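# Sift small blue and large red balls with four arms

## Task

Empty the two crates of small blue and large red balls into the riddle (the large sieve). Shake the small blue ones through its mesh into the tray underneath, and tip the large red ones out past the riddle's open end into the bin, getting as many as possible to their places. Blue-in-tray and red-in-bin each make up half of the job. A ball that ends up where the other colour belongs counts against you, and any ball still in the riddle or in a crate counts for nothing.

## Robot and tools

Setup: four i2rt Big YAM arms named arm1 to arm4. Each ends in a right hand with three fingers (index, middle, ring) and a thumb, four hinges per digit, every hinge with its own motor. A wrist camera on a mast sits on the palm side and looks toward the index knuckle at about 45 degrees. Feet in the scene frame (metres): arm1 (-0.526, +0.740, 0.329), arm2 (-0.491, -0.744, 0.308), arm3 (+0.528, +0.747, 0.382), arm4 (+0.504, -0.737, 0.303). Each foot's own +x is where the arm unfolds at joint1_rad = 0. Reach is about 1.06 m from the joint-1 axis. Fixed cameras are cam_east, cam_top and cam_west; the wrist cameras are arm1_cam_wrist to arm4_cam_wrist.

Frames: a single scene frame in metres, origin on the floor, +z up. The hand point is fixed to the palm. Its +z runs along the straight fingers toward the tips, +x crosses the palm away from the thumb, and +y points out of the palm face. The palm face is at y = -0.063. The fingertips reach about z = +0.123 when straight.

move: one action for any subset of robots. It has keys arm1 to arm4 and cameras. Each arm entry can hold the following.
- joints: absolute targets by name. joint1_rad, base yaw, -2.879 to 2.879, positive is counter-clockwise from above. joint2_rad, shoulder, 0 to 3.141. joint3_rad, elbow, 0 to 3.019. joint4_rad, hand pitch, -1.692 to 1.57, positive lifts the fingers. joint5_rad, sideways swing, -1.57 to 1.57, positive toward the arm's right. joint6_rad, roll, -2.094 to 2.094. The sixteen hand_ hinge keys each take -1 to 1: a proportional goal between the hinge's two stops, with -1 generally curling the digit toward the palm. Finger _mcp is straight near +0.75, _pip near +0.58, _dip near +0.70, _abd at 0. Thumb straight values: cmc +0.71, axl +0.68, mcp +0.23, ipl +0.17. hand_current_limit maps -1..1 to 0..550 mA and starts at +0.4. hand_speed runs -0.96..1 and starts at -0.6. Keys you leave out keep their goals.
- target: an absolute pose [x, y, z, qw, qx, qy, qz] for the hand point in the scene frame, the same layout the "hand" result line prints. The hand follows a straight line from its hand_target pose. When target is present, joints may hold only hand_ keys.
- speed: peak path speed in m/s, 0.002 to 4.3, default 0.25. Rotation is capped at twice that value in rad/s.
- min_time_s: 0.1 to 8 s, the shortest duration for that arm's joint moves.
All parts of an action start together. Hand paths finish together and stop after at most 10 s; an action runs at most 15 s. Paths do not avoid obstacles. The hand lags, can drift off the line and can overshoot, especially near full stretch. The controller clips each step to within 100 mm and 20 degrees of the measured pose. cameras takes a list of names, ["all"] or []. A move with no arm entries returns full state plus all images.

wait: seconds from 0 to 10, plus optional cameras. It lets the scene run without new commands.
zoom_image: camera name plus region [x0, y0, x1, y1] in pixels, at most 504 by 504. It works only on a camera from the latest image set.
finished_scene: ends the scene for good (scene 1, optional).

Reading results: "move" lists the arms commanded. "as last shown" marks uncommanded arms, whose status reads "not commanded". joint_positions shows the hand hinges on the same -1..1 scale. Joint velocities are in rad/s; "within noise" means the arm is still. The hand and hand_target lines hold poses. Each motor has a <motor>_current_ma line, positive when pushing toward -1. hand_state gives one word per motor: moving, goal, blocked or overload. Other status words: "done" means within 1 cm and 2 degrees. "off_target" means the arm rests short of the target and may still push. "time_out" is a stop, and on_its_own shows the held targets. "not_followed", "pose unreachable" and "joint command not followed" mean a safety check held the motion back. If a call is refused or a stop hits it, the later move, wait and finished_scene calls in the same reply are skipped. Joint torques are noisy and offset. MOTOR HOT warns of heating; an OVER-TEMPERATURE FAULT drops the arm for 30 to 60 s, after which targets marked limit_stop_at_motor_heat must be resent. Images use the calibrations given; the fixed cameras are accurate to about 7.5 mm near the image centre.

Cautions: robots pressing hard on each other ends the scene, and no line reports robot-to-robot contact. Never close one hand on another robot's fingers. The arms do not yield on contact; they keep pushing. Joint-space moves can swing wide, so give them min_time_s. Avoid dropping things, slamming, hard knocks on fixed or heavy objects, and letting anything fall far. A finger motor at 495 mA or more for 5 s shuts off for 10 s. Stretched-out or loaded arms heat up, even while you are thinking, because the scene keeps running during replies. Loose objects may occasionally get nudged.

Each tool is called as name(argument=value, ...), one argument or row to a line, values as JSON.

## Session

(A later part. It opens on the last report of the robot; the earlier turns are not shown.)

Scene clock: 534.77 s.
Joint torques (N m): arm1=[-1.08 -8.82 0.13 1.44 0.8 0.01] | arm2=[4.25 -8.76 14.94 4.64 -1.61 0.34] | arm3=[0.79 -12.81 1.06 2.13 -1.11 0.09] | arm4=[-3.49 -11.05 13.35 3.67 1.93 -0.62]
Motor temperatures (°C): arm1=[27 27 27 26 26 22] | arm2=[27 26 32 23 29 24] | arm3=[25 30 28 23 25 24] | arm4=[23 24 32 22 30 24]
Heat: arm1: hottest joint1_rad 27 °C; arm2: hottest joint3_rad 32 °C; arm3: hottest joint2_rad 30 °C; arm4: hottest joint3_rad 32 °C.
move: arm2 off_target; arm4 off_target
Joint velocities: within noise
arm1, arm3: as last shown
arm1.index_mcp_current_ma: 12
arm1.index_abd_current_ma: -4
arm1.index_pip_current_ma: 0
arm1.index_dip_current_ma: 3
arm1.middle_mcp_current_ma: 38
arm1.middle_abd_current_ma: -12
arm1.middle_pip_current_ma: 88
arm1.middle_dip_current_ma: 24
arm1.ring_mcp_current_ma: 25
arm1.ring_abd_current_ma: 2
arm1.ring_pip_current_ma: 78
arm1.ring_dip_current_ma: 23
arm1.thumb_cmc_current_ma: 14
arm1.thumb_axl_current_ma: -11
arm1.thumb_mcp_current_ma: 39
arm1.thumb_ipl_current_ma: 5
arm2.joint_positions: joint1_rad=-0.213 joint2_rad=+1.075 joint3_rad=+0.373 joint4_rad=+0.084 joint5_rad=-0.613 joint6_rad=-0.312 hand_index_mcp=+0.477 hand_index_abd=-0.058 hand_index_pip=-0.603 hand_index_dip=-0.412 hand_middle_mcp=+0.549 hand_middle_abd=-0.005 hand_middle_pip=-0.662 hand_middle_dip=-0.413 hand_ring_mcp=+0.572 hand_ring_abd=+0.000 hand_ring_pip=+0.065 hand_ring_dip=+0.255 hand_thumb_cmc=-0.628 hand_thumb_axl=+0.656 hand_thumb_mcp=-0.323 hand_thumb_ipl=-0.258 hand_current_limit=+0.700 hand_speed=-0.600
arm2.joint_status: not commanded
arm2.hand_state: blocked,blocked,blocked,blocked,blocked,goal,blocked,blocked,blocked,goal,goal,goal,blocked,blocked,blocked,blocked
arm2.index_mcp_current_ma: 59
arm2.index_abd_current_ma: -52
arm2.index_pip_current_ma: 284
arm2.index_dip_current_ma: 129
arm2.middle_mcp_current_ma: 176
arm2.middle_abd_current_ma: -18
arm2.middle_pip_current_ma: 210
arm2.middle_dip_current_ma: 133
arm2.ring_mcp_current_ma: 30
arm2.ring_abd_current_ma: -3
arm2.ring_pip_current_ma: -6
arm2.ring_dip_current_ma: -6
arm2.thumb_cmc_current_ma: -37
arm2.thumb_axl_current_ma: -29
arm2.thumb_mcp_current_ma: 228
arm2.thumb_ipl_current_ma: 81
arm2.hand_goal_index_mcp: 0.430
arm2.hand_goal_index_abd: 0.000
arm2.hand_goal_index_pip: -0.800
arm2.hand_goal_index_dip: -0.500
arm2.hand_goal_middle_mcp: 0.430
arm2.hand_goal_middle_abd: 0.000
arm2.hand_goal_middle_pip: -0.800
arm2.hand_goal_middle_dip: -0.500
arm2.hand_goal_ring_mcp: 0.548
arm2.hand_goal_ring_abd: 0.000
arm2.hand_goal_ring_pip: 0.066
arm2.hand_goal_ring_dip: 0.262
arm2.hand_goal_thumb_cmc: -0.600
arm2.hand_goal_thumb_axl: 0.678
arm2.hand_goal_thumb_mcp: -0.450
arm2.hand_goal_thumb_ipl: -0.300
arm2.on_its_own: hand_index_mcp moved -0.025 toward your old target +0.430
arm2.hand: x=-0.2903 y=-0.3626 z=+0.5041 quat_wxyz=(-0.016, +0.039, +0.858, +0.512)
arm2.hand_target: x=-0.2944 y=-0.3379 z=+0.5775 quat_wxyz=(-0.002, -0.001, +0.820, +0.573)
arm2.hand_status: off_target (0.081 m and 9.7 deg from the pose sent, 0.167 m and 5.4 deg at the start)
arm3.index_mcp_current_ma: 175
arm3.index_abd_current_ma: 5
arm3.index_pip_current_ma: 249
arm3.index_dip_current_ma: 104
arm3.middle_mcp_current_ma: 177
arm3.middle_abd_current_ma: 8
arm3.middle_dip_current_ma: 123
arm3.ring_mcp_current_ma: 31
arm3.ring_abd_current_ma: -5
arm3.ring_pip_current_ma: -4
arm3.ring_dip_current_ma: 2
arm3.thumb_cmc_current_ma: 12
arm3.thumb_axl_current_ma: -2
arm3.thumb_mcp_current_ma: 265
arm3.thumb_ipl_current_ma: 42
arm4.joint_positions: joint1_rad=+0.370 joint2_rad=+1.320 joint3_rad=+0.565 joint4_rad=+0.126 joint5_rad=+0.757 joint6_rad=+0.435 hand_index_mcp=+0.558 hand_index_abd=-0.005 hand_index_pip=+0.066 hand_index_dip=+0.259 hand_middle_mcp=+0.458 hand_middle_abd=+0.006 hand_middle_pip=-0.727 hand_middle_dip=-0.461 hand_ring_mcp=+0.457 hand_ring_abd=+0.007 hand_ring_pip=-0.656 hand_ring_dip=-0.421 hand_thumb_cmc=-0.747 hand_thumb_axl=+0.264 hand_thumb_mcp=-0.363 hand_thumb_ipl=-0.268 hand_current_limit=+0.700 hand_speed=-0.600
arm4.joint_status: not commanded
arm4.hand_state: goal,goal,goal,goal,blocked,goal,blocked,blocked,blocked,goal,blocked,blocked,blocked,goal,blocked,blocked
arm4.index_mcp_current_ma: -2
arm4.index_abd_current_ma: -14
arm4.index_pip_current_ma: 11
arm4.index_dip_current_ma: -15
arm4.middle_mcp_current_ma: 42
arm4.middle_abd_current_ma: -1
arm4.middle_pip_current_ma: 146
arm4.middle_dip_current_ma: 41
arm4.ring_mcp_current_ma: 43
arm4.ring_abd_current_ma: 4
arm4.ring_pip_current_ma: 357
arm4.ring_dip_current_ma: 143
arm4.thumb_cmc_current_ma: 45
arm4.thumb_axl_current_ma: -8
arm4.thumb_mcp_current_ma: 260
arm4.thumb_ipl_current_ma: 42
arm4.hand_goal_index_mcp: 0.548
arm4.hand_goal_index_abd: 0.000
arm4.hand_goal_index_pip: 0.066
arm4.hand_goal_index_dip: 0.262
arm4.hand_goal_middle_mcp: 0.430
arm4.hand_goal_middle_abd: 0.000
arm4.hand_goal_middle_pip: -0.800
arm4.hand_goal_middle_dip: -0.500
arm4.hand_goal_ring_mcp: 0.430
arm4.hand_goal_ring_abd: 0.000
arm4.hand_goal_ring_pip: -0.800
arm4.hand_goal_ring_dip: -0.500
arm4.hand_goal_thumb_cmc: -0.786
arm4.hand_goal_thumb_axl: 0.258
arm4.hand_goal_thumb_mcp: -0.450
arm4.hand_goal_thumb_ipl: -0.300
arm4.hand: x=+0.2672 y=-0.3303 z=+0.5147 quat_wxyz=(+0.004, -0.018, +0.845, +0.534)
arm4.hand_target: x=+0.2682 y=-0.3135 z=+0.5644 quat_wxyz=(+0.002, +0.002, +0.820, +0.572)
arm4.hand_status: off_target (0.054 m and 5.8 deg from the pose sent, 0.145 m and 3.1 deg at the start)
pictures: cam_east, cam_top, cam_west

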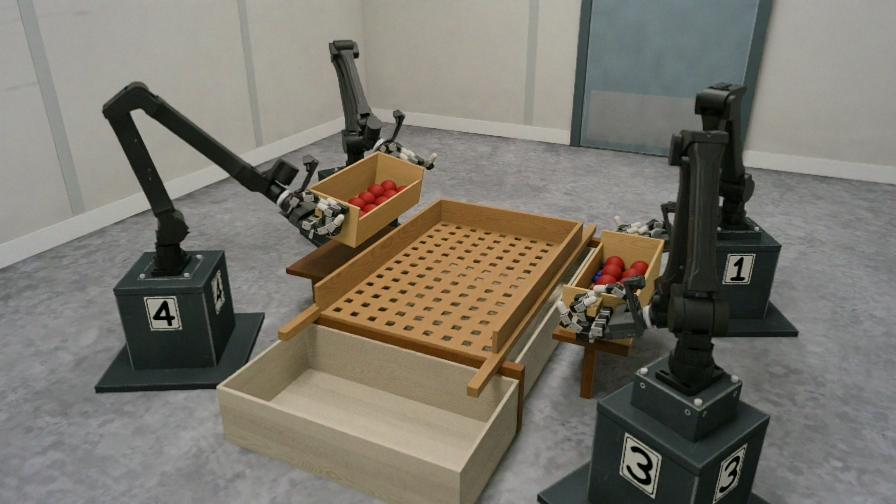

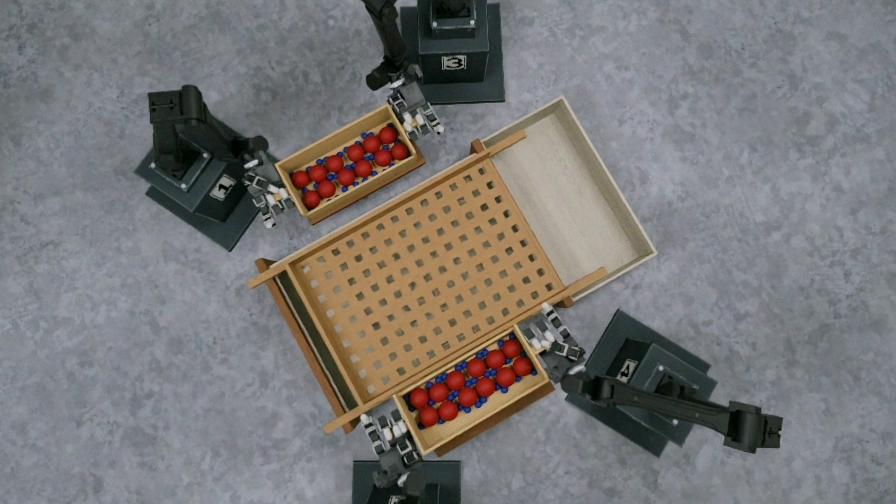

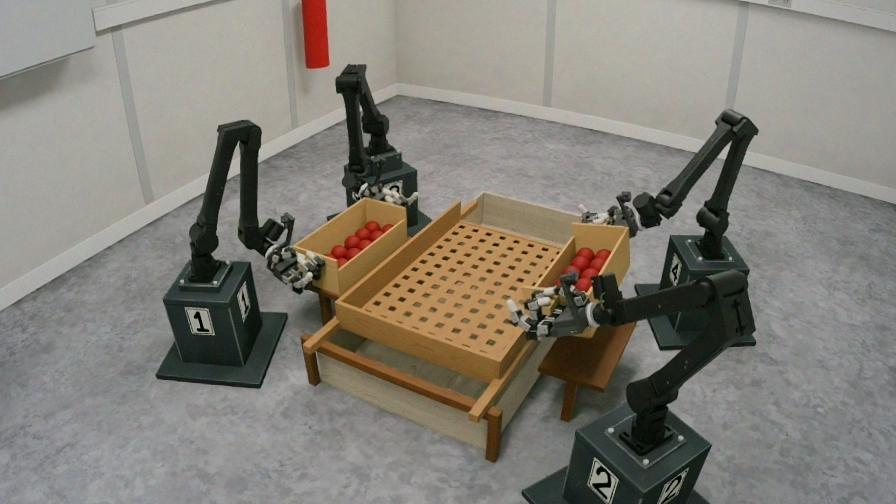

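move(
  arm2={"target": [-0.292, -0.175, 0.600, 0, 0, 0.8572, 0.5150], "speed": 0.2},
  arm4={"target": [0.268, -0.150, 0.570, 0, 0, 0.8572, 0.5150], "speed": 0.2},
  cameras=["cam_east", "cam_west", "cam_top"],
)

Scene clock: 543.67 s.
Joint torques (N m): arm1=[-1.08 -8.88 0.1 1.4 0.79 0.01] | arm2=[3.78 -15.68 16.57 3.37 -1.1 0.2] | arm3=[0.73 -12.75 1.07 2.11 -1.11 0.08] | arm4=[-2.43 -16.44 16.29 2.85 1.37 -0.26]
Motor temperatures (°C): arm1=[27 27 27 26 26 22] | arm2=[27 26 39 24 29 24] | arm3=[25 30 27 23 25 24] | arm4=[23 24 33 23 31 24]
Heat: arm1: hottest joint1_rad 27 °C; arm2: hottest joint3_rad 39 °C; arm3: hottest joint2_rad 30 °C; arm4: hottest joint3_rad 33 °C.
move: arm2 off_target; arm4 off_target
Joint velocities: within noise
arm1, arm3: as last shown
arm1.index_mcp_current_ma: -1
arm1.index_abd_current_ma: -6
arm1.index_pip_current_ma: -10
arm1.index_dip_current_ma: 1
arm1.middle_mcp_current_ma: 26
arm1.middle_abd_current_ma: -14
arm1.middle_pip_current_ma: 98
arm1.middle_dip_current_ma: 19
arm1.ring_mcp_current_ma: 34
arm1.ring_abd_current_ma: -7
arm1.ring_pip_current_ma: 90
arm1.ring_dip_current_ma: 37
arm1.thumb_cmc_current_ma: -3
arm1.thumb_axl_current_ma: -21
arm1.thumb_mcp_current_ma: 36
arm1.thumb_ipl_current_ma: 3
arm2.joint_positions: joint1_rad=+0.027 joint2_rad=+1.394 joint3_rad=+0.687 joint4_rad=-0.007 joint5_rad=-0.383 joint6_rad=-0.245 hand_index_mcp=+0.476 hand_index_abd=-0.056 hand_index_pip=-0.604 hand_index_dip=-0.412 hand_middle_mcp=+0.546 hand_middle_abd=-0.006 hand_middle_pip=-0.663 hand_middle_dip=-0.413 hand_ring_mcp=+0.572 hand_ring_abd=+0.000 hand_ring_pip=+0.065 hand_ring_dip=+0.255 hand_thumb_cmc=-0.631 hand_thumb_axl=+0.652 hand_thumb_mcp=-0.332 hand_thumb_ipl=-0.258 hand_current_limit=+0.700 hand_speed=-0.600
arm2.joint_status: not commanded
arm2.hand_state: blocked,blocked,blocked,blocked,blocked,goal,blocked,blocked,blocked,goal,goal,goal,blocked,blocked,blocked,blocked
arm2.index_mcp_current_ma: 68
arm2.index_abd_current_ma: -53
arm2.index_pip_current_ma: 275
arm2.index_dip_current_ma: 139
arm2.middle_mcp_current_ma: 173
arm2.middle_abd_current_ma: -13
arm2.middle_pip_current_ma: 219
arm2.middle_dip_current_ma: 128
arm2.ring_mcp_current_ma: 30
arm2.ring_abd_current_ma: 0
arm2.ring_pip_current_ma: -2
arm2.ring_dip_current_ma: -2
arm2.thumb_cmc_current_ma: -42
arm2.thumb_axl_current_ma: -32
arm2.thumb_mcp_current_ma: 215
arm2.thumb_ipl_current_ma: 81
arm2.hand_goal_index_mcp: 0.430
arm2.hand_goal_index_abd: 0.000
arm2.hand_goal_index_pip: -0.800
arm2.hand_goal_index_dip: -0.500
arm2.hand_goal_middle_mcp: 0.430
arm2.hand_goal_middle_abd: 0.000
arm2.hand_goal_middle_pip: -0.800
arm2.hand_goal_middle_dip: -0.500
arm2.hand_goal_ring_mcp: 0.548
arm2.hand_goal_ring_abd: 0.000
arm2.hand_goal_ring_pip: 0.066
arm2.hand_goal_ring_dip: 0.262
arm2.hand_goal_thumb_cmc: -0.600
arm2.hand_goal_thumb_axl: 0.678
arm2.hand_goal_thumb_mcp: -0.450
arm2.hand_goal_thumb_ipl: -0.300
arm2.hand: x=-0.2904 y=-0.2295 z=+0.4863 quat_wxyz=(-0.016, +0.029, +0.896, +0.442)
arm2.hand_target: x=-0.2963 y=-0.1974 z=+0.5772 quat_wxyz=(-0.002, -0.001, +0.857, +0.515)
arm2.hand_status: off_target (0.126 m and 10.2 deg from the pose sent, 0.211 m and 4.9 deg at the start; pose on its path clipped on 42 of 49 steps)
arm3.index_abd_current_ma: -5
arm3.index_pip_current_ma: 245
arm3.middle_mcp_current_ma: 176
arm3.middle_abd_current_ma: 11
arm3.middle_pip_current_ma: 253
arm3.middle_dip_current_ma: 126
arm3.ring_abd_current_ma: 1
arm3.ring_pip_current_ma: 0
arm3.ring_dip_current_ma: 7
arm3.thumb_cmc_current_ma: 9
arm3.thumb_axl_current_ma: -6
arm3.thumb_mcp_current_ma: 257
arm3.thumb_ipl_current_ma: 44
arm4.joint_positions: joint1_rad=+0.106 joint2_rad=+1.571 joint3_rad=+0.896 joint4_rad=-0.033 joint5_rad=+0.494 joint6_rad=+0.329 hand_index_mcp=+0.558 hand_index_abd=-0.005 hand_index_pip=+0.066 hand_index_dip=+0.259 hand_middle_mcp=+0.454 hand_middle_abd=+0.010 hand_middle_pip=-0.727 hand_middle_dip=-0.461 hand_ring_mcp=+0.426 hand_ring_abd=+0.018 hand_ring_pip=-0.659 hand_ring_dip=-0.422 hand_thumb_cmc=-0.742 hand_thumb_axl=+0.255 hand_thumb_mcp=-0.363 hand_thumb_ipl=-0.269 hand_current_limit=+0.700 hand_speed=-0.600
arm4.joint_status: not commanded
arm4.hand_state: goal,goal,goal,goal,blocked,goal,blocked,blocked,goal,goal,blocked,blocked,blocked,goal,blocked,blocked
arm4.index_mcp_current_ma: -8
arm4.index_abd_current_ma: 3
arm4.index_pip_current_ma: 2
arm4.index_dip_current_ma: 22
arm4.middle_mcp_current_ma: 35
arm4.middle_abd_current_ma: 2
arm4.middle_pip_current_ma: 141
arm4.middle_dip_current_ma: 52
arm4.ring_mcp_current_ma: 12
arm4.ring_abd_current_ma: 1
arm4.ring_pip_current_ma: 362
arm4.ring_dip_current_ma: 149
arm4.thumb_cmc_current_ma: 55
arm4.thumb_axl_current_ma: -14
arm4.thumb_mcp_current_ma: 267
arm4.thumb_ipl_current_ma: 38
arm4.hand_goal_index_mcp: 0.548
arm4.hand_goal_index_abd: 0.000
arm4.hand_goal_index_pip: 0.066
arm4.hand_goal_index_dip: 0.262
arm4.hand_goal_middle_mcp: 0.430
arm4.hand_goal_middle_abd: 0.000
arm4.hand_goal_middle_pip: -0.800
arm4.hand_goal_middle_dip: -0.500
arm4.hand_goal_ring_mcp: 0.430
arm4.hand_goal_ring_abd: 0.000
arm4.hand_goal_ring_pip: -0.800
arm4.hand_goal_ring_dip: -0.500
arm4.hand_goal_thumb_cmc: -0.786
arm4.hand_goal_thumb_axl: 0.258
arm4.hand_goal_thumb_mcp: -0.450
arm4.hand_goal_thumb_ipl: -0.300
arm4.hand: x=+0.2680 y=-0.1815 z=+0.4958 quat_wxyz=(+0.014, -0.023, +0.887, +0.461)
arm4.hand_target: x=+0.2717 y=-0.1573 z=+0.5701 quat_wxyz=(+0.001, +0.001, +0.857, +0.515)
arm4.hand_status: off_target (0.081 m and 7.7 deg from the pose sent, 0.189 m and 3.4 deg at the start)
pictures: cam_east, cam_top, cam_west

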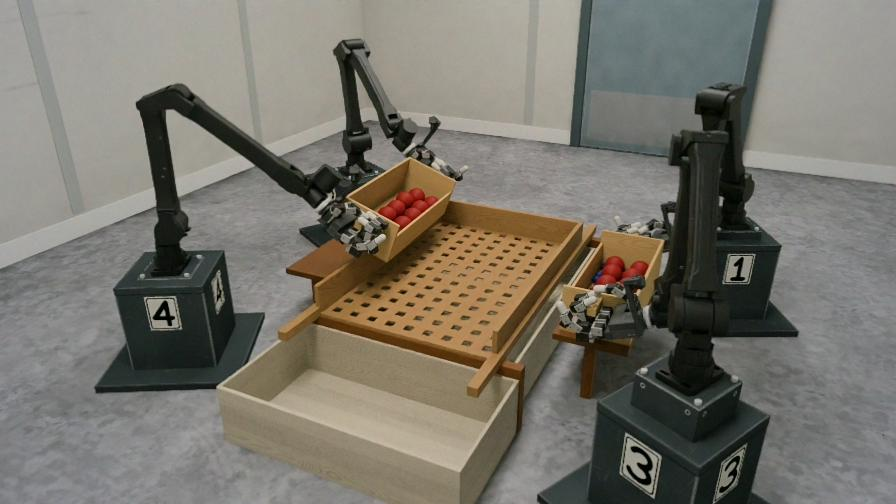

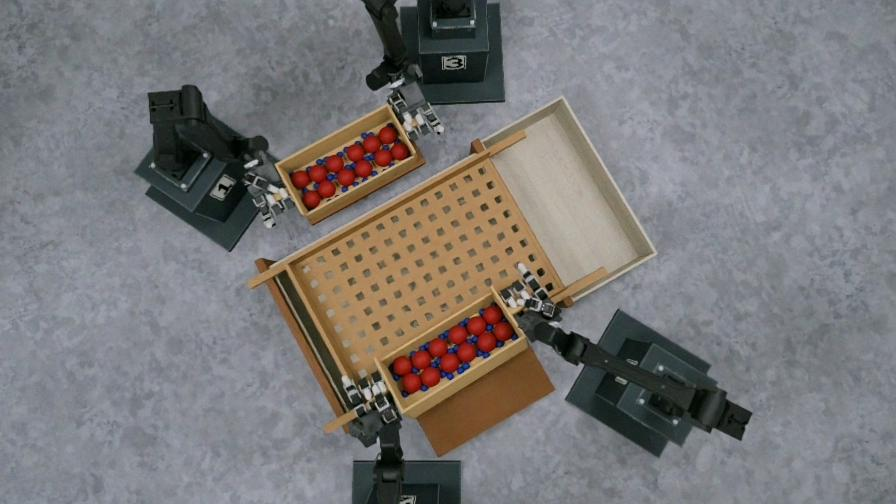

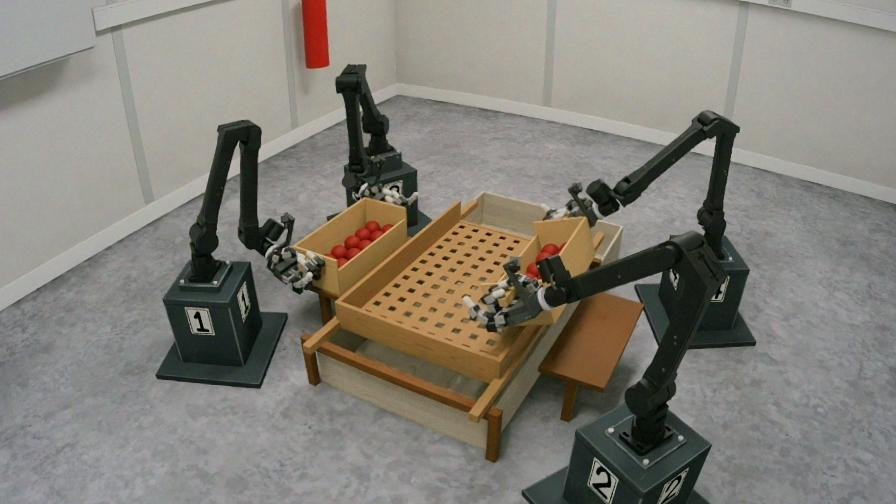

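move(
  arm2={"target": [-0.296, -0.146, 0.545, 0, 0, 0.9588, 0.2840], "speed": 0.25},
  arm4={"target": [0.270, -0.136, 0.522, 0, 0, 0.9636, 0.2672], "speed": 0.25},
  cameras=["cam_east", "cam_west", "cam_top"],
)

Scene clock: 551.70 s.
Joint torques (N m): arm1=[-1.03 -8.82 0.1 1.42 0.8 0.01] | arm2=[3.49 -19.37 16.99 1.59 -1.05 -0.08] | arm3=[0.85 -12.75 1.05 2.13 -1.12 0.09] | arm4=[-2.49 -18.2 16.61 1.2 1.07 -0.12]
Motor temperatures (°C): arm1=[27 27 26 26 26 21] | arm2=[27 26 44 24 28 24] | arm3=[25 30 27 23 25 24] | arm4=[23 24 36 23 30 24]
Heat: arm1: hottest joint1_rad 27 °C; arm2: hottest joint3_rad 44 °C; arm3: hottest joint2_rad 30 °C; arm4: hottest joint3_rad 36 °C.
move: arm2 off_target; arm4 off_target
Joint velocities: within noise
arm1, arm3: as last shown
arm1.index_mcp_current_ma: 17
arm1.index_abd_current_ma: 3
arm1.index_pip_current_ma: 3
arm1.index_dip_current_ma: -3
arm1.middle_mcp_current_ma: 24
arm1.middle_abd_current_ma: -12
arm1.middle_pip_current_ma: 108
arm1.middle_dip_current_ma: 12
arm1.ring_abd_current_ma: -12
arm1.ring_pip_current_ma: 88
arm1.ring_dip_current_ma: 19
arm1.thumb_cmc_current_ma: 8
arm1.thumb_axl_current_ma: 1
arm1.thumb_mcp_current_ma: 37
arm1.thumb_ipl_current_ma: -17
arm2.joint_positions: joint1_rad=+0.101 joint2_rad=+1.523 joint3_rad=+1.065 joint4_rad=-0.729 joint5_rad=-0.188 joint6_rad=-0.314 hand_index_mcp=+0.431 hand_index_abd=-0.020 hand_index_pip=-0.612 hand_index_dip=-0.409 hand_middle_mcp=+0.512 hand_middle_abd=-0.006 hand_middle_pip=-0.653 hand_middle_dip=-0.398 hand_ring_mcp=+0.572 hand_ring_abd=+0.000 hand_ring_pip=+0.065 hand_ring_dip=+0.255 hand_thumb_cmc=-0.639 hand_thumb_axl=+0.644 hand_thumb_mcp=-0.344 hand_thumb_ipl=-0.258 hand_current_limit=+0.700 hand_speed=-0.600
arm2.joint_status: not commanded
arm2.hand_state: goal,blocked,blocked,blocked,blocked,goal,blocked,blocked,blocked,goal,goal,goal,blocked,blocked,blocked,blocked
arm2.index_mcp_current_ma: 3
arm2.index_abd_current_ma: -20
arm2.index_pip_current_ma: 272
arm2.index_dip_current_ma: 139
arm2.middle_mcp_current_ma: 117
arm2.middle_abd_current_ma: -14
arm2.middle_pip_current_ma: 219
arm2.middle_dip_current_ma: 154
arm2.ring_mcp_current_ma: 28
arm2.ring_abd_current_ma: -3
arm2.ring_pip_current_ma: 0
arm2.ring_dip_current_ma: -5
arm2.thumb_cmc_current_ma: -55
arm2.thumb_axl_current_ma: -47
arm2.thumb_mcp_current_ma: 192
arm2.thumb_ipl_current_ma: 82
arm2.hand_goal_index_mcp: 0.430
arm2.hand_goal_index_abd: 0.000
arm2.hand_goal_index_pip: -0.800
arm2.hand_goal_index_dip: -0.500
arm2.hand_goal_middle_mcp: 0.430
arm2.hand_goal_middle_abd: 0.000
arm2.hand_goal_middle_pip: -0.800
arm2.hand_goal_middle_dip: -0.500
arm2.hand_goal_ring_mcp: 0.548
arm2.hand_goal_ring_abd: 0.000
arm2.hand_goal_ring_pip: 0.066
arm2.hand_goal_ring_dip: 0.262
arm2.hand_goal_thumb_cmc: -0.600
arm2.hand_goal_thumb_axl: 0.678
arm2.hand_goal_thumb_mcp: -0.450
arm2.hand_goal_thumb_ipl: -0.300
arm2.on_its_own: hand_index_mcp moved -0.045 to your old target +0.430; hand_middle_mcp moved -0.034 toward your old target +0.430
arm2.hand: x=-0.2892 y=-0.1913 z=+0.4565 quat_wxyz=(-0.018, +0.030, +0.977, +0.209)
arm2.hand_target: x=-0.2994 y=-0.1553 z=+0.5457 quat_wxyz=(-0.001, +0.000, +0.959, +0.285)
arm2.hand_status: off_target (0.100 m and 9.7 deg from the pose sent, 0.102 m and 19.9 deg at the start; pose on its path clipped on 25 of 55 steps)
arm3.index_mcp_current_ma: 182
arm3.index_abd_current_ma: -3
arm3.index_pip_current_ma: 248
arm3.index_dip_current_ma: 103
arm3.middle_mcp_current_ma: 175
arm3.middle_abd_current_ma: 6
arm3.middle_pip_current_ma: 252
arm3.middle_dip_current_ma: 122
arm3.ring_mcp_current_ma: 27
arm3.ring_abd_current_ma: -3
arm3.ring_pip_current_ma: -5
arm3.ring_dip_current_ma: 1
arm3.thumb_cmc_current_ma: 10
arm3.thumb_axl_current_ma: -5
arm3.thumb_mcp_current_ma: 262
arm3.thumb_ipl_current_ma: 51
arm4.joint_positions: joint1_rad=+0.048 joint2_rad=+1.649 joint3_rad=+1.214 joint4_rad=-0.771 joint5_rad=+0.252 joint6_rad=+0.489 hand_index_mcp=+0.557 hand_index_abd=-0.005 hand_index_pip=+0.066 hand_index_dip=+0.259 hand_middle_mcp=+0.441 hand_middle_abd=+0.006 hand_middle_pip=-0.719 hand_middle_dip=-0.447 hand_ring_mcp=+0.410 hand_ring_abd=+0.023 hand_ring_pip=-0.658 hand_ring_dip=-0.414 hand_thumb_cmc=-0.738 hand_thumb_axl=+0.251 hand_thumb_mcp=-0.362 hand_thumb_ipl=-0.269 hand_current_limit=+0.700 hand_speed=-0.600
arm4.joint_status: not commanded
arm4.hand_state: goal,goal,goal,goal,goal,goal,blocked,blocked,blocked,blocked,blocked,blocked,blocked,goal,blocked,blocked
arm4.index_mcp_current_ma: -1
arm4.index_abd_current_ma: -2
arm4.index_pip_current_ma: 2
arm4.index_dip_current_ma: -5
arm4.middle_mcp_current_ma: 13
arm4.middle_abd_current_ma: 2
arm4.middle_pip_current_ma: 152
arm4.middle_dip_current_ma: 82
arm4.ring_mcp_current_ma: -10
arm4.ring_abd_current_ma: 30
arm4.ring_pip_current_ma: 352
arm4.ring_dip_current_ma: 179
arm4.thumb_cmc_current_ma: 59
arm4.thumb_axl_current_ma: -15
arm4.thumb_mcp_current_ma: 270
arm4.thumb_ipl_current_ma: 53
arm4.hand_goal_index_mcp: 0.548
arm4.hand_goal_index_abd: 0.000
arm4.hand_goal_index_pip: 0.066
arm4.hand_goal_index_dip: 0.262
arm4.hand_goal_middle_mcp: 0.430
arm4.hand_goal_middle_abd: 0.000
arm4.hand_goal_middle_pip: -0.800
arm4.hand_goal_middle_dip: -0.500
arm4.hand_goal_ring_mcp: 0.430
arm4.hand_goal_ring_abd: 0.000
arm4.hand_goal_ring_pip: -0.800
arm4.hand_goal_ring_dip: -0.500
arm4.hand_goal_thumb_cmc: -0.786
arm4.hand_goal_thumb_axl: 0.258
arm4.hand_goal_thumb_mcp: -0.450
arm4.hand_goal_thumb_ipl: -0.300
arm4.hand: x=+0.2715 y=-0.1674 z=+0.4553 quat_wxyz=(+0.018, -0.009, +0.976, +0.217)
arm4.hand_target: x=+0.2726 y=-0.1413 z=+0.5224 quat_wxyz=(+0.001, +0.000, +0.963, +0.268)
arm4.hand_status: off_target (0.074 m and 6.3 deg from the pose sent, 0.052 m and 24.2 deg at the start)
pictures: cam_east, cam_top, cam_west

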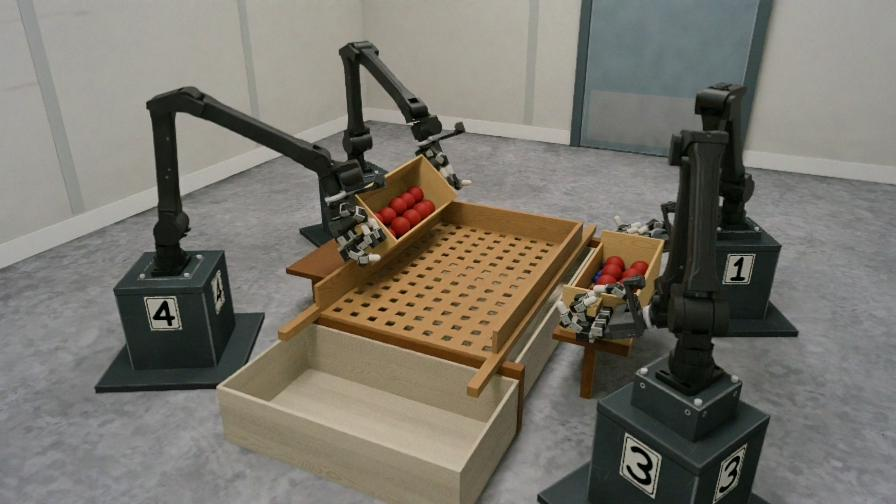

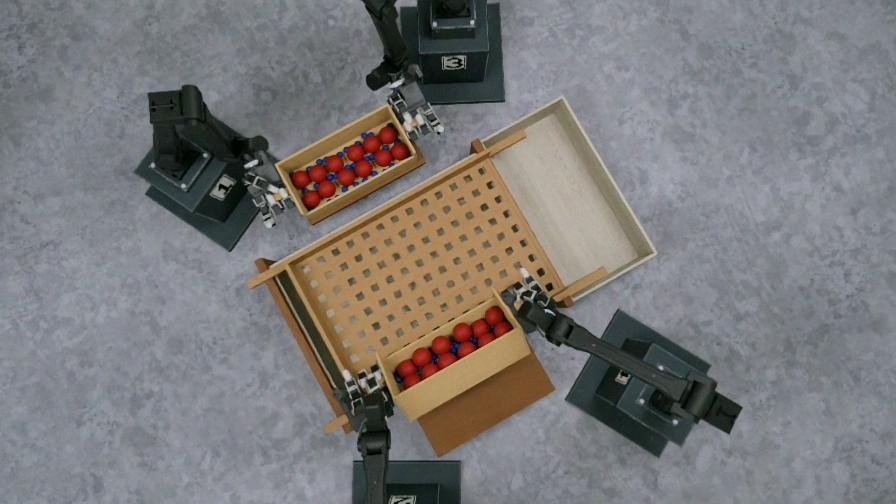

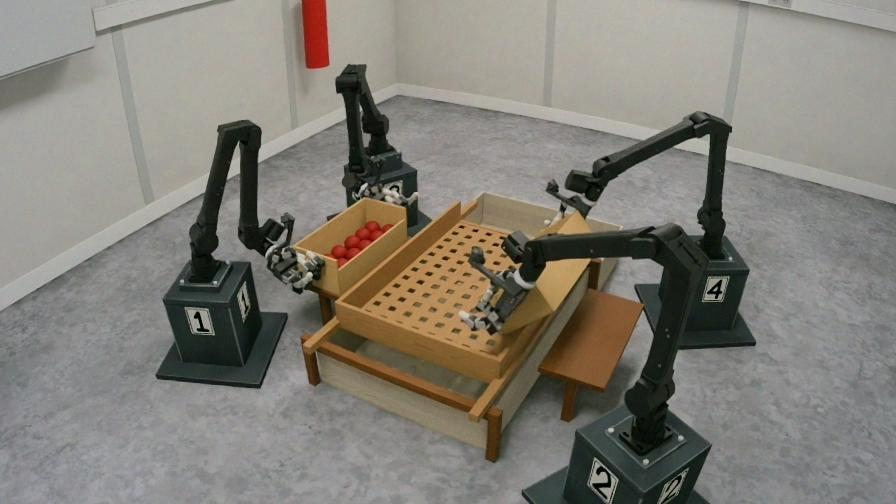

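move(
  arm2={"target": [-0.296, -0.104, 0.510, 0, 0, 0.9976, 0.0698], "speed": 0.25},
  arm4={"target": [0.270, -0.099, 0.480, 0, 0, 0.9986, 0.0523], "speed": 0.25},
  cameras=["cam_east", "cam_west", "cam_top"],
)

Scene clock: 561.70 s.
Joint torques (N m): arm1=[-1.08 -8.88 0.12 1.44 0.8 0.01] | arm2=[2.55 -25.17 16.36 -0.06 -0.41 0.04] | arm3=[0.73 -12.75 1.06 2.11 -1.11 0.09] | arm4=[-1.2 -23 16.06 -0.34 0.32 -0.25]
Motor temperatures (°C): arm1=[27 27 26 26 26 21] | arm2=[27 28 47 24 27 24] | arm3=[25 30 27 23 25 24] | arm4=[23 25 41 22 30 24]
Heat: arm1: hottest joint1_rad 27 °C; arm2: hottest joint3_rad 47 °C; arm3: hottest joint2_rad 30 °C; arm4: hottest joint3_rad 41 °C.
move: arm2 off_target; arm4 off_target
Joint velocities: within noise
arm1, arm3: as last shown
arm1.index_mcp_current_ma: 11
arm1.index_abd_current_ma: 0
arm1.index_pip_current_ma: -8
arm1.index_dip_current_ma: -5
arm1.middle_mcp_current_ma: 32
arm1.middle_abd_current_ma: -10
arm1.middle_pip_current_ma: 91
arm1.middle_dip_current_ma: 21
arm1.ring_mcp_current_ma: 41
arm1.ring_abd_current_ma: -9
arm1.ring_pip_current_ma: 79
arm1.ring_dip_current_ma: 23
arm1.thumb_cmc_current_ma: 14
arm1.thumb_axl_current_ma: -7
arm1.thumb_mcp_current_ma: 41
arm1.thumb_ipl_current_ma: 3
arm2.joint_positions: joint1_rad=+0.176 joint2_rad=+1.827 joint3_rad=+1.529 joint4_rad=-1.283 joint5_rad=-0.040 joint6_rad=-0.317 hand_index_mcp=+0.424 hand_index_abd=-0.011 hand_index_pip=-0.613 hand_index_dip=-0.394 hand_middle_mcp=+0.474 hand_middle_abd=-0.006 hand_middle_pip=-0.621 hand_middle_dip=-0.383 hand_ring_mcp=+0.571 hand_ring_abd=+0.000 hand_ring_pip=+0.065 hand_ring_dip=+0.255 hand_thumb_cmc=-0.642 hand_thumb_axl=+0.644 hand_thumb_mcp=-0.341 hand_thumb_ipl=-0.257 hand_current_limit=+0.700 hand_speed=-0.600
arm2.joint_status: not commanded
arm2.hand_state: goal,goal,blocked,blocked,blocked,goal,blocked,blocked,blocked,goal,goal,goal,blocked,blocked,blocked,blocked
arm2.index_mcp_current_ma: -9
arm2.index_abd_current_ma: -10
arm2.index_pip_current_ma: 270
arm2.index_dip_current_ma: 164
arm2.middle_mcp_current_ma: 60
arm2.middle_abd_current_ma: -15
arm2.middle_pip_current_ma: 266
arm2.middle_dip_current_ma: 177
arm2.ring_mcp_current_ma: 27
arm2.ring_abd_current_ma: -6
arm2.ring_pip_current_ma: 0
arm2.ring_dip_current_ma: 0
arm2.thumb_cmc_current_ma: -58
arm2.thumb_axl_current_ma: -52
arm2.thumb_mcp_current_ma: 189
arm2.thumb_ipl_current_ma: 80
arm2.hand_goal_index_mcp: 0.430
arm2.hand_goal_index_abd: 0.000
arm2.hand_goal_index_pip: -0.800
arm2.hand_goal_index_dip: -0.500
arm2.hand_goal_middle_mcp: 0.430
arm2.hand_goal_middle_abd: 0.000
arm2.hand_goal_middle_pip: -0.800
arm2.hand_goal_middle_dip: -0.500
arm2.hand_goal_ring_mcp: 0.548
arm2.hand_goal_ring_abd: 0.000
arm2.hand_goal_ring_pip: 0.066
arm2.hand_goal_ring_dip: 0.262
arm2.hand_goal_thumb_cmc: -0.600
arm2.hand_goal_thumb_axl: 0.678
arm2.hand_goal_thumb_mcp: -0.450
arm2.hand_goal_thumb_ipl: -0.300
arm2.on_its_own: hand_middle_mcp moved -0.038 toward your old target +0.430
arm2.hand: x=-0.2918 y=-0.1417 z=+0.4260 quat_wxyz=(-0.021, +0.011, +1.000, +0.001)
arm2.hand_target: x=-0.2982 y=-0.1113 z=+0.5100 quat_wxyz=(-0.001, +0.000, +0.998, +0.071)
arm2.hand_status: off_target (0.092 m and 8.3 deg from the pose sent, 0.103 m and 16.7 deg at the start)
arm3.index_mcp_current_ma: 174
arm3.index_abd_current_ma: -6
arm3.index_pip_current_ma: 244
arm3.index_dip_current_ma: 105
arm3.middle_abd_current_ma: 9
arm3.middle_pip_current_ma: 253
arm3.middle_dip_current_ma: 126
arm3.ring_mcp_current_ma: 31
arm3.ring_abd_current_ma: -1
arm3.ring_pip_current_ma: -2
arm3.ring_dip_current_ma: -1
arm3.thumb_cmc_current_ma: 13
arm3.thumb_axl_current_ma: -2
arm3.thumb_mcp_current_ma: 258
arm3.thumb_ipl_current_ma: 48
arm4.joint_positions: joint1_rad=-0.043 joint2_rad=+1.930 joint3_rad=+1.659 joint4_rad=-1.301 joint5_rad=+0.044 joint6_rad=+0.476 hand_index_mcp=+0.556 hand_index_abd=-0.003 hand_index_pip=+0.066 hand_index_dip=+0.259 hand_middle_mcp=+0.438 hand_middle_abd=+0.015 hand_middle_pip=-0.706 hand_middle_dip=-0.421 hand_ring_mcp=+0.400 hand_ring_abd=+0.022 hand_ring_pip=-0.668 hand_ring_dip=-0.414 hand_thumb_cmc=-0.734 hand_thumb_axl=+0.245 hand_thumb_mcp=-0.363 hand_thumb_ipl=-0.270 hand_current_limit=+0.700 hand_speed=-0.600
arm4.joint_status: not commanded
arm4.hand_state: goal,goal,goal,goal,goal,goal,blocked,blocked,blocked,blocked,blocked,blocked,blocked,goal,blocked,blocked
arm4.index_mcp_current_ma: -1
arm4.index_abd_current_ma: -1
arm4.index_pip_current_ma: 5
arm4.index_dip_current_ma: 6
arm4.middle_mcp_current_ma: 19
arm4.middle_abd_current_ma: -1
arm4.middle_pip_current_ma: 201
arm4.middle_dip_current_ma: 148
arm4.ring_mcp_current_ma: -31
arm4.ring_abd_current_ma: 13
arm4.ring_pip_current_ma: 350
arm4.ring_dip_current_ma: 171
arm4.thumb_cmc_current_ma: 82
arm4.thumb_axl_current_ma: -19
arm4.thumb_mcp_current_ma: 258
arm4.thumb_ipl_current_ma: 43
arm4.hand_goal_index_mcp: 0.548
arm4.hand_goal_index_abd: 0.000
arm4.hand_goal_index_pip: 0.066
arm4.hand_goal_index_dip: 0.262
arm4.hand_goal_middle_mcp: 0.430
arm4.hand_goal_middle_abd: 0.000
arm4.hand_goal_middle_pip: -0.800
arm4.hand_goal_middle_dip: -0.500
arm4.hand_goal_ring_mcp: 0.430
arm4.hand_goal_ring_abd: 0.000
arm4.hand_goal_ring_pip: -0.800
arm4.hand_goal_ring_dip: -0.500
arm4.hand_goal_thumb_cmc: -0.786
arm4.hand_goal_thumb_axl: 0.258
arm4.hand_goal_thumb_mcp: -0.450
arm4.hand_goal_thumb_ipl: -0.300
arm4.hand: x=+0.2733 y=-0.1240 z=+0.4167 quat_wxyz=(+0.020, +0.007, +1.000, +0.009)
arm4.hand_target: x=+0.2719 y=-0.1029 z=+0.4799 quat_wxyz=(+0.001, +0.000, +0.999, +0.054)
arm4.hand_status: off_target (0.068 m and 5.5 deg from the pose sent, 0.073 m and 19.2 deg at the start)
pictures: cam_east, cam_top, cam_west

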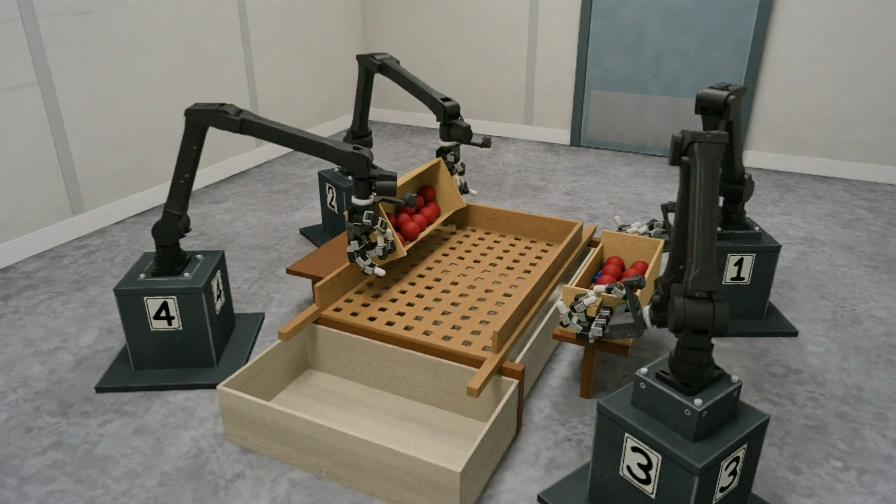

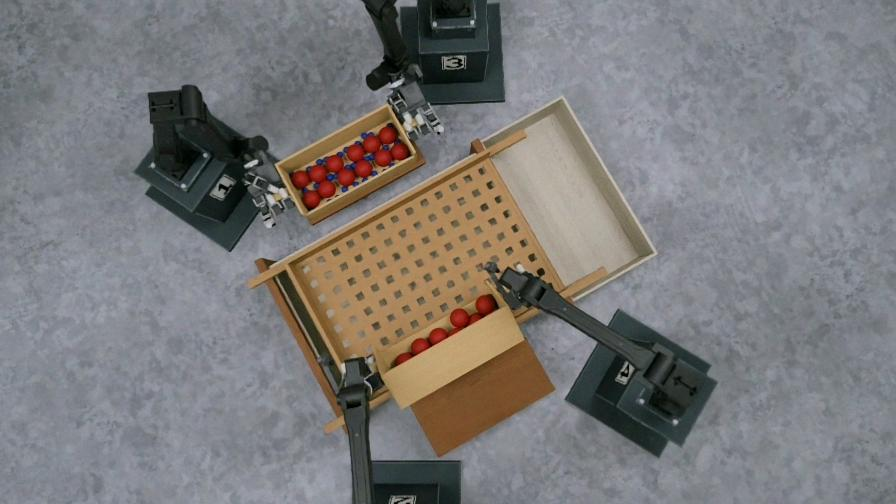

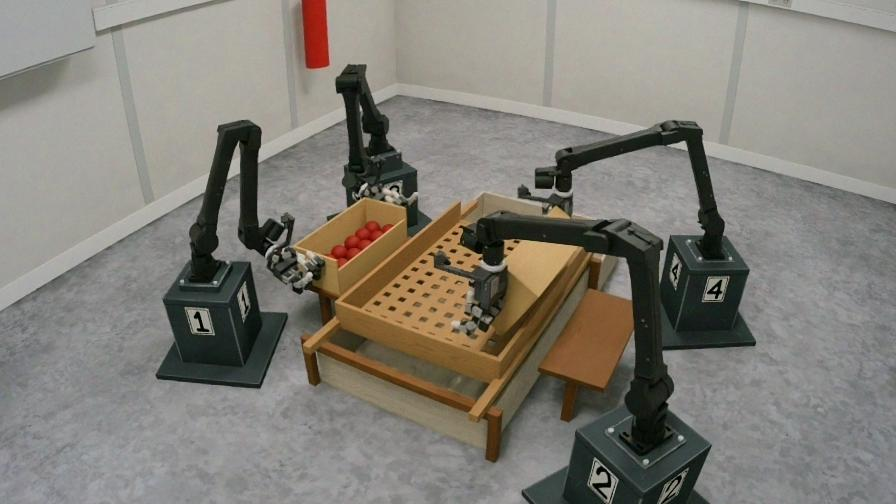

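zoom_image(
  camera="cam_east",
  region=[300, 130, 520, 330],
)

Scaled by 2.291.

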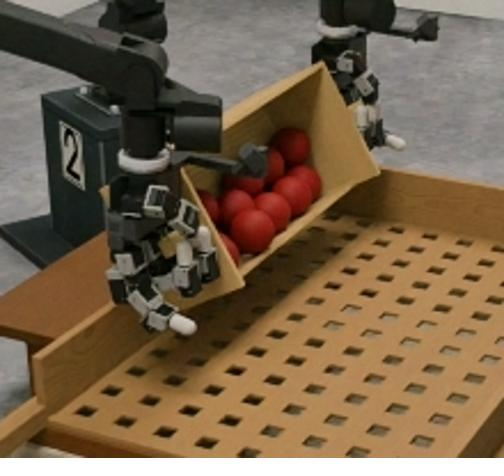

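move(
  arm2={"target": [-0.296, -0.103, 0.477, 0, 0, 0.9962, -0.0872], "speed": 0.25},
  arm4={"target": [0.270, -0.101, 0.445, 0, 0, 0.9936, -0.1132], "speed": 0.25},
  cameras=["cam_east", "cam_west", "cam_top"],
)

zoom_image(
  camera="cam_east",
  region=[300, 130, 520, 330],
)

Scene clock: 571.30 s.
Joint torques (N m): arm1=[-1.08 -8.94 0.12 1.43 0.8 0.01] | arm2=[2.67 -28.51 15.21 -1.66 -0.06 0.12] | arm3=[0.85 -12.81 1.05 2.11 -1.11 0.08] | arm4=[-0.62 -25.76 15.1 -1.37 -0.22 -0.32]
Motor temperatures (°C): arm1=[27 27 26 26 26 21] | arm2=[26 31 52 23 26 24] | arm3=[25 31 27 23 25 24] | arm4=[23 27 42 22 29 24]
Heat: arm1: hottest joint1_rad 27 °C; arm2: hottest joint3_rad 52 °C; arm3: hottest joint2_rad 31 °C; arm4: hottest joint3_rad 42 °C.
move: arm2 off_target; arm4 off_target
Joint velocities: within noise
arm1, arm3: as last shown
arm1.index_mcp_current_ma: -5
arm1.index_abd_current_ma: 9
arm1.index_pip_current_ma: -6
arm1.index_dip_current_ma: 8
arm1.middle_mcp_current_ma: 17
arm1.middle_abd_current_ma: -11
arm1.middle_pip_current_ma: 88
arm1.middle_dip_current_ma: 22
arm1.ring_mcp_current_ma: 21
arm1.ring_abd_current_ma: -3
arm1.ring_dip_current_ma: 16
arm1.thumb_cmc_current_ma: -4
arm1.thumb_mcp_current_ma: 35
arm1.thumb_ipl_current_ma: -1
arm2.joint_positions: joint1_rad=+0.205 joint2_rad=+2.050 joint3_rad=+1.835 joint4_rad=-1.642 joint5_rad=+0.045 joint6_rad=-0.296 hand_index_mcp=+0.419 hand_index_abd=-0.007 hand_index_pip=-0.613 hand_index_dip=-0.377 hand_middle_mcp=+0.440 hand_middle_abd=-0.006 hand_middle_pip=-0.616 hand_middle_dip=-0.374 hand_ring_mcp=+0.551 hand_ring_abd=+0.000 hand_ring_pip=+0.065 hand_ring_dip=+0.255 hand_thumb_cmc=-0.644 hand_thumb_axl=+0.644 hand_thumb_mcp=-0.337 hand_thumb_ipl=-0.257 hand_current_limit=+0.700 hand_speed=-0.600
arm2.joint_status: not commanded
arm2.hand_state: goal,goal,blocked,blocked,goal,goal,blocked,blocked,goal,goal,goal,goal,blocked,blocked,blocked,blocked
arm2.index_mcp_current_ma: -21
arm2.index_abd_current_ma: -7
arm2.index_pip_current_ma: 268
arm2.index_dip_current_ma: 185
arm2.middle_mcp_current_ma: 11
arm2.middle_abd_current_ma: -13
arm2.middle_pip_current_ma: 271
arm2.middle_dip_current_ma: 187
arm2.ring_mcp_current_ma: 1
arm2.ring_abd_current_ma: 0
arm2.ring_pip_current_ma: -4
arm2.ring_dip_current_ma: -4
arm2.thumb_cmc_current_ma: -58
arm2.thumb_axl_current_ma: -52
arm2.thumb_mcp_current_ma: 206
arm2.thumb_ipl_current_ma: 79
arm2.hand_goal_index_mcp: 0.430
arm2.hand_goal_index_abd: 0.000
arm2.hand_goal_index_pip: -0.800
arm2.hand_goal_index_dip: -0.500
arm2.hand_goal_middle_mcp: 0.430
arm2.hand_goal_middle_abd: 0.000
arm2.hand_goal_middle_pip: -0.800
arm2.hand_goal_middle_dip: -0.500
arm2.hand_goal_ring_mcp: 0.548
arm2.hand_goal_ring_abd: 0.000
arm2.hand_goal_ring_pip: 0.066
arm2.hand_goal_ring_dip: 0.262
arm2.hand_goal_thumb_cmc: -0.600
arm2.hand_goal_thumb_axl: 0.678
arm2.hand_goal_thumb_mcp: -0.450
arm2.hand_goal_thumb_ipl: -0.300
arm2.on_its_own: hand_middle_mcp moved -0.034 to your old target +0.430
arm2.hand: x=-0.2905 y=-0.1313 z=+0.3983 quat_wxyz=(-0.021, +0.003, +0.989, -0.144)
arm2.hand_target: x=-0.2974 y=-0.1087 z=+0.4759 quat_wxyz=(-0.001, +0.000, +0.996, -0.086)
arm2.hand_status: off_target (0.084 m and 6.9 deg from the pose sent, 0.064 m and 10.4 deg at the start)
arm3.index_mcp_current_ma: 176
arm3.index_abd_current_ma: 1
arm3.index_dip_current_ma: 104
arm3.middle_mcp_current_ma: 176
arm3.middle_abd_current_ma: 8
arm3.middle_pip_current_ma: 251
arm3.middle_dip_current_ma: 121
arm3.ring_mcp_current_ma: 35
arm3.ring_abd_current_ma: -2
arm3.ring_dip_current_ma: 8
arm3.thumb_cmc_current_ma: 6
arm3.thumb_axl_current_ma: -1
arm3.thumb_mcp_current_ma: 256
arm3.thumb_ipl_current_ma: 46
arm4.joint_positions: joint1_rad=-0.084 joint2_rad=+2.152 joint3_rad=+1.966 joint4_rad=-1.661 joint5_rad=-0.083 joint6_rad=+0.435 hand_index_mcp=+0.546 hand_index_abd=-0.001 hand_index_pip=+0.066 hand_index_dip=+0.259 hand_middle_mcp=+0.433 hand_middle_abd=+0.015 hand_middle_pip=-0.691 hand_middle_dip=-0.403 hand_ring_mcp=+0.394 hand_ring_abd=+0.022 hand_ring_pip=-0.668 hand_ring_dip=-0.413 hand_thumb_cmc=-0.727 hand_thumb_axl=+0.243 hand_thumb_mcp=-0.362 hand_thumb_ipl=-0.270 hand_current_limit=+0.700 hand_speed=-0.600
arm4.joint_status: not commanded
arm4.hand_state: goal,goal,goal,goal,goal,goal,blocked,blocked,blocked,blocked,blocked,blocked,blocked,goal,blocked,blocked
arm4.index_mcp_current_ma: -14
arm4.index_abd_current_ma: 8
arm4.index_pip_current_ma: 10
arm4.index_dip_current_ma: -3
arm4.middle_mcp_current_ma: 4
arm4.middle_abd_current_ma: -9
arm4.middle_pip_current_ma: 260
arm4.middle_dip_current_ma: 201
arm4.ring_mcp_current_ma: -59
arm4.ring_abd_current_ma: 24
arm4.ring_pip_current_ma: 343
arm4.ring_dip_current_ma: 164
arm4.thumb_cmc_current_ma: 90
arm4.thumb_axl_current_ma: -16
arm4.thumb_mcp_current_ma: 267
arm4.thumb_ipl_current_ma: 48
arm4.hand_goal_index_mcp: 0.548
arm4.hand_goal_index_abd: 0.000
arm4.hand_goal_index_pip: 0.066
arm4.hand_goal_index_dip: 0.262
arm4.hand_goal_middle_mcp: 0.430
arm4.hand_goal_middle_abd: 0.000
arm4.hand_goal_middle_pip: -0.800
arm4.hand_goal_middle_dip: -0.500
arm4.hand_goal_ring_mcp: 0.430
arm4.hand_goal_ring_abd: 0.000
arm4.hand_goal_ring_pip: -0.800
arm4.hand_goal_ring_dip: -0.500
arm4.hand_goal_thumb_cmc: -0.786
arm4.hand_goal_thumb_axl: 0.258
arm4.hand_goal_thumb_mcp: -0.450
arm4.hand_goal_thumb_ipl: -0.300
arm4.hand: x=+0.2727 y=-0.1193 z=+0.3814 quat_wxyz=(+0.020, +0.011, +0.990, -0.143)
arm4.hand_target: x=+0.2715 y=-0.1044 z=+0.4439 quat_wxyz=(-0.002, +0.000, +0.994, -0.105)
arm4.hand_status: off_target (0.066 m and 4.3 deg from the pose sent, 0.037 m and 14.2 deg at the start; a joint's target at an end of its range on 24 of 47 steps)
pictures: cam_east, cam_top, cam_west

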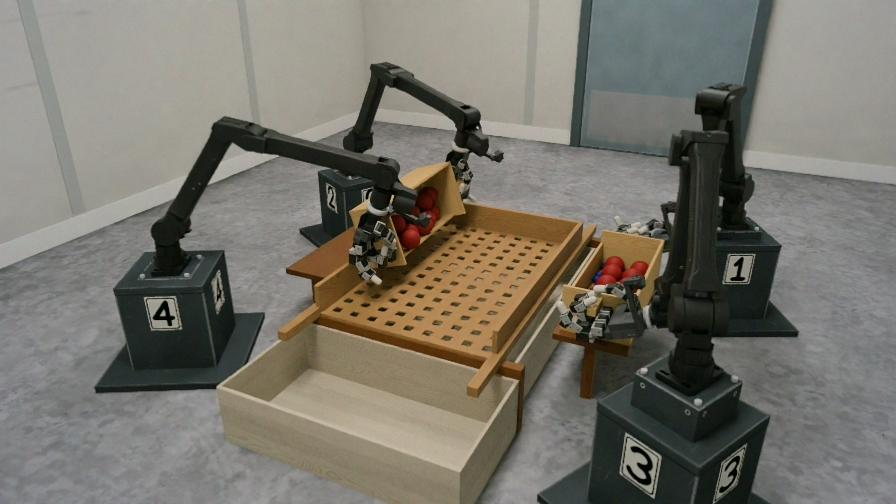

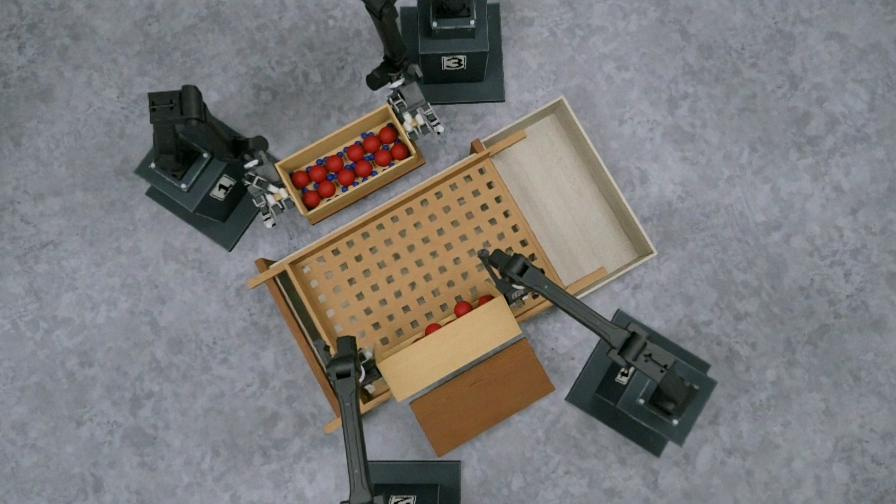

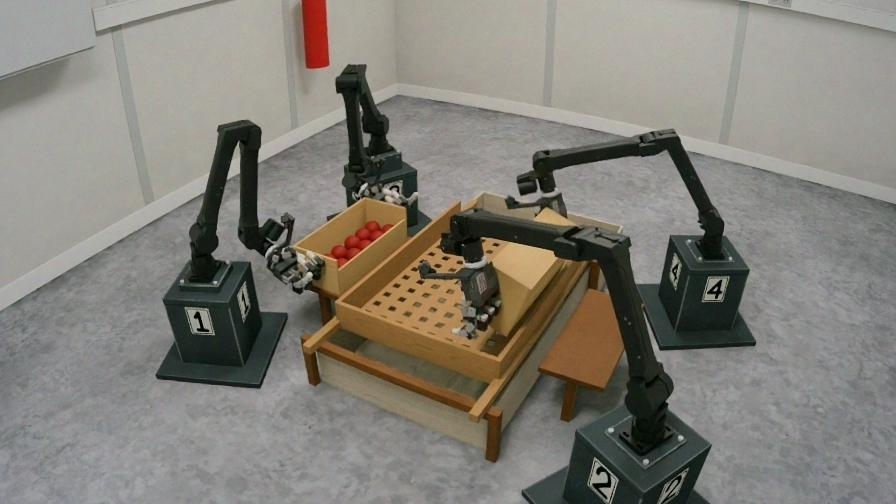

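Scaled by 2.291.

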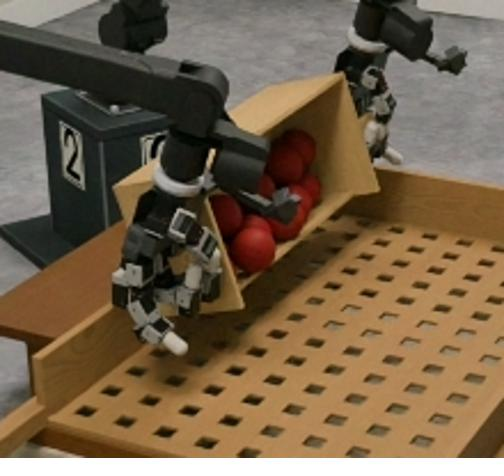

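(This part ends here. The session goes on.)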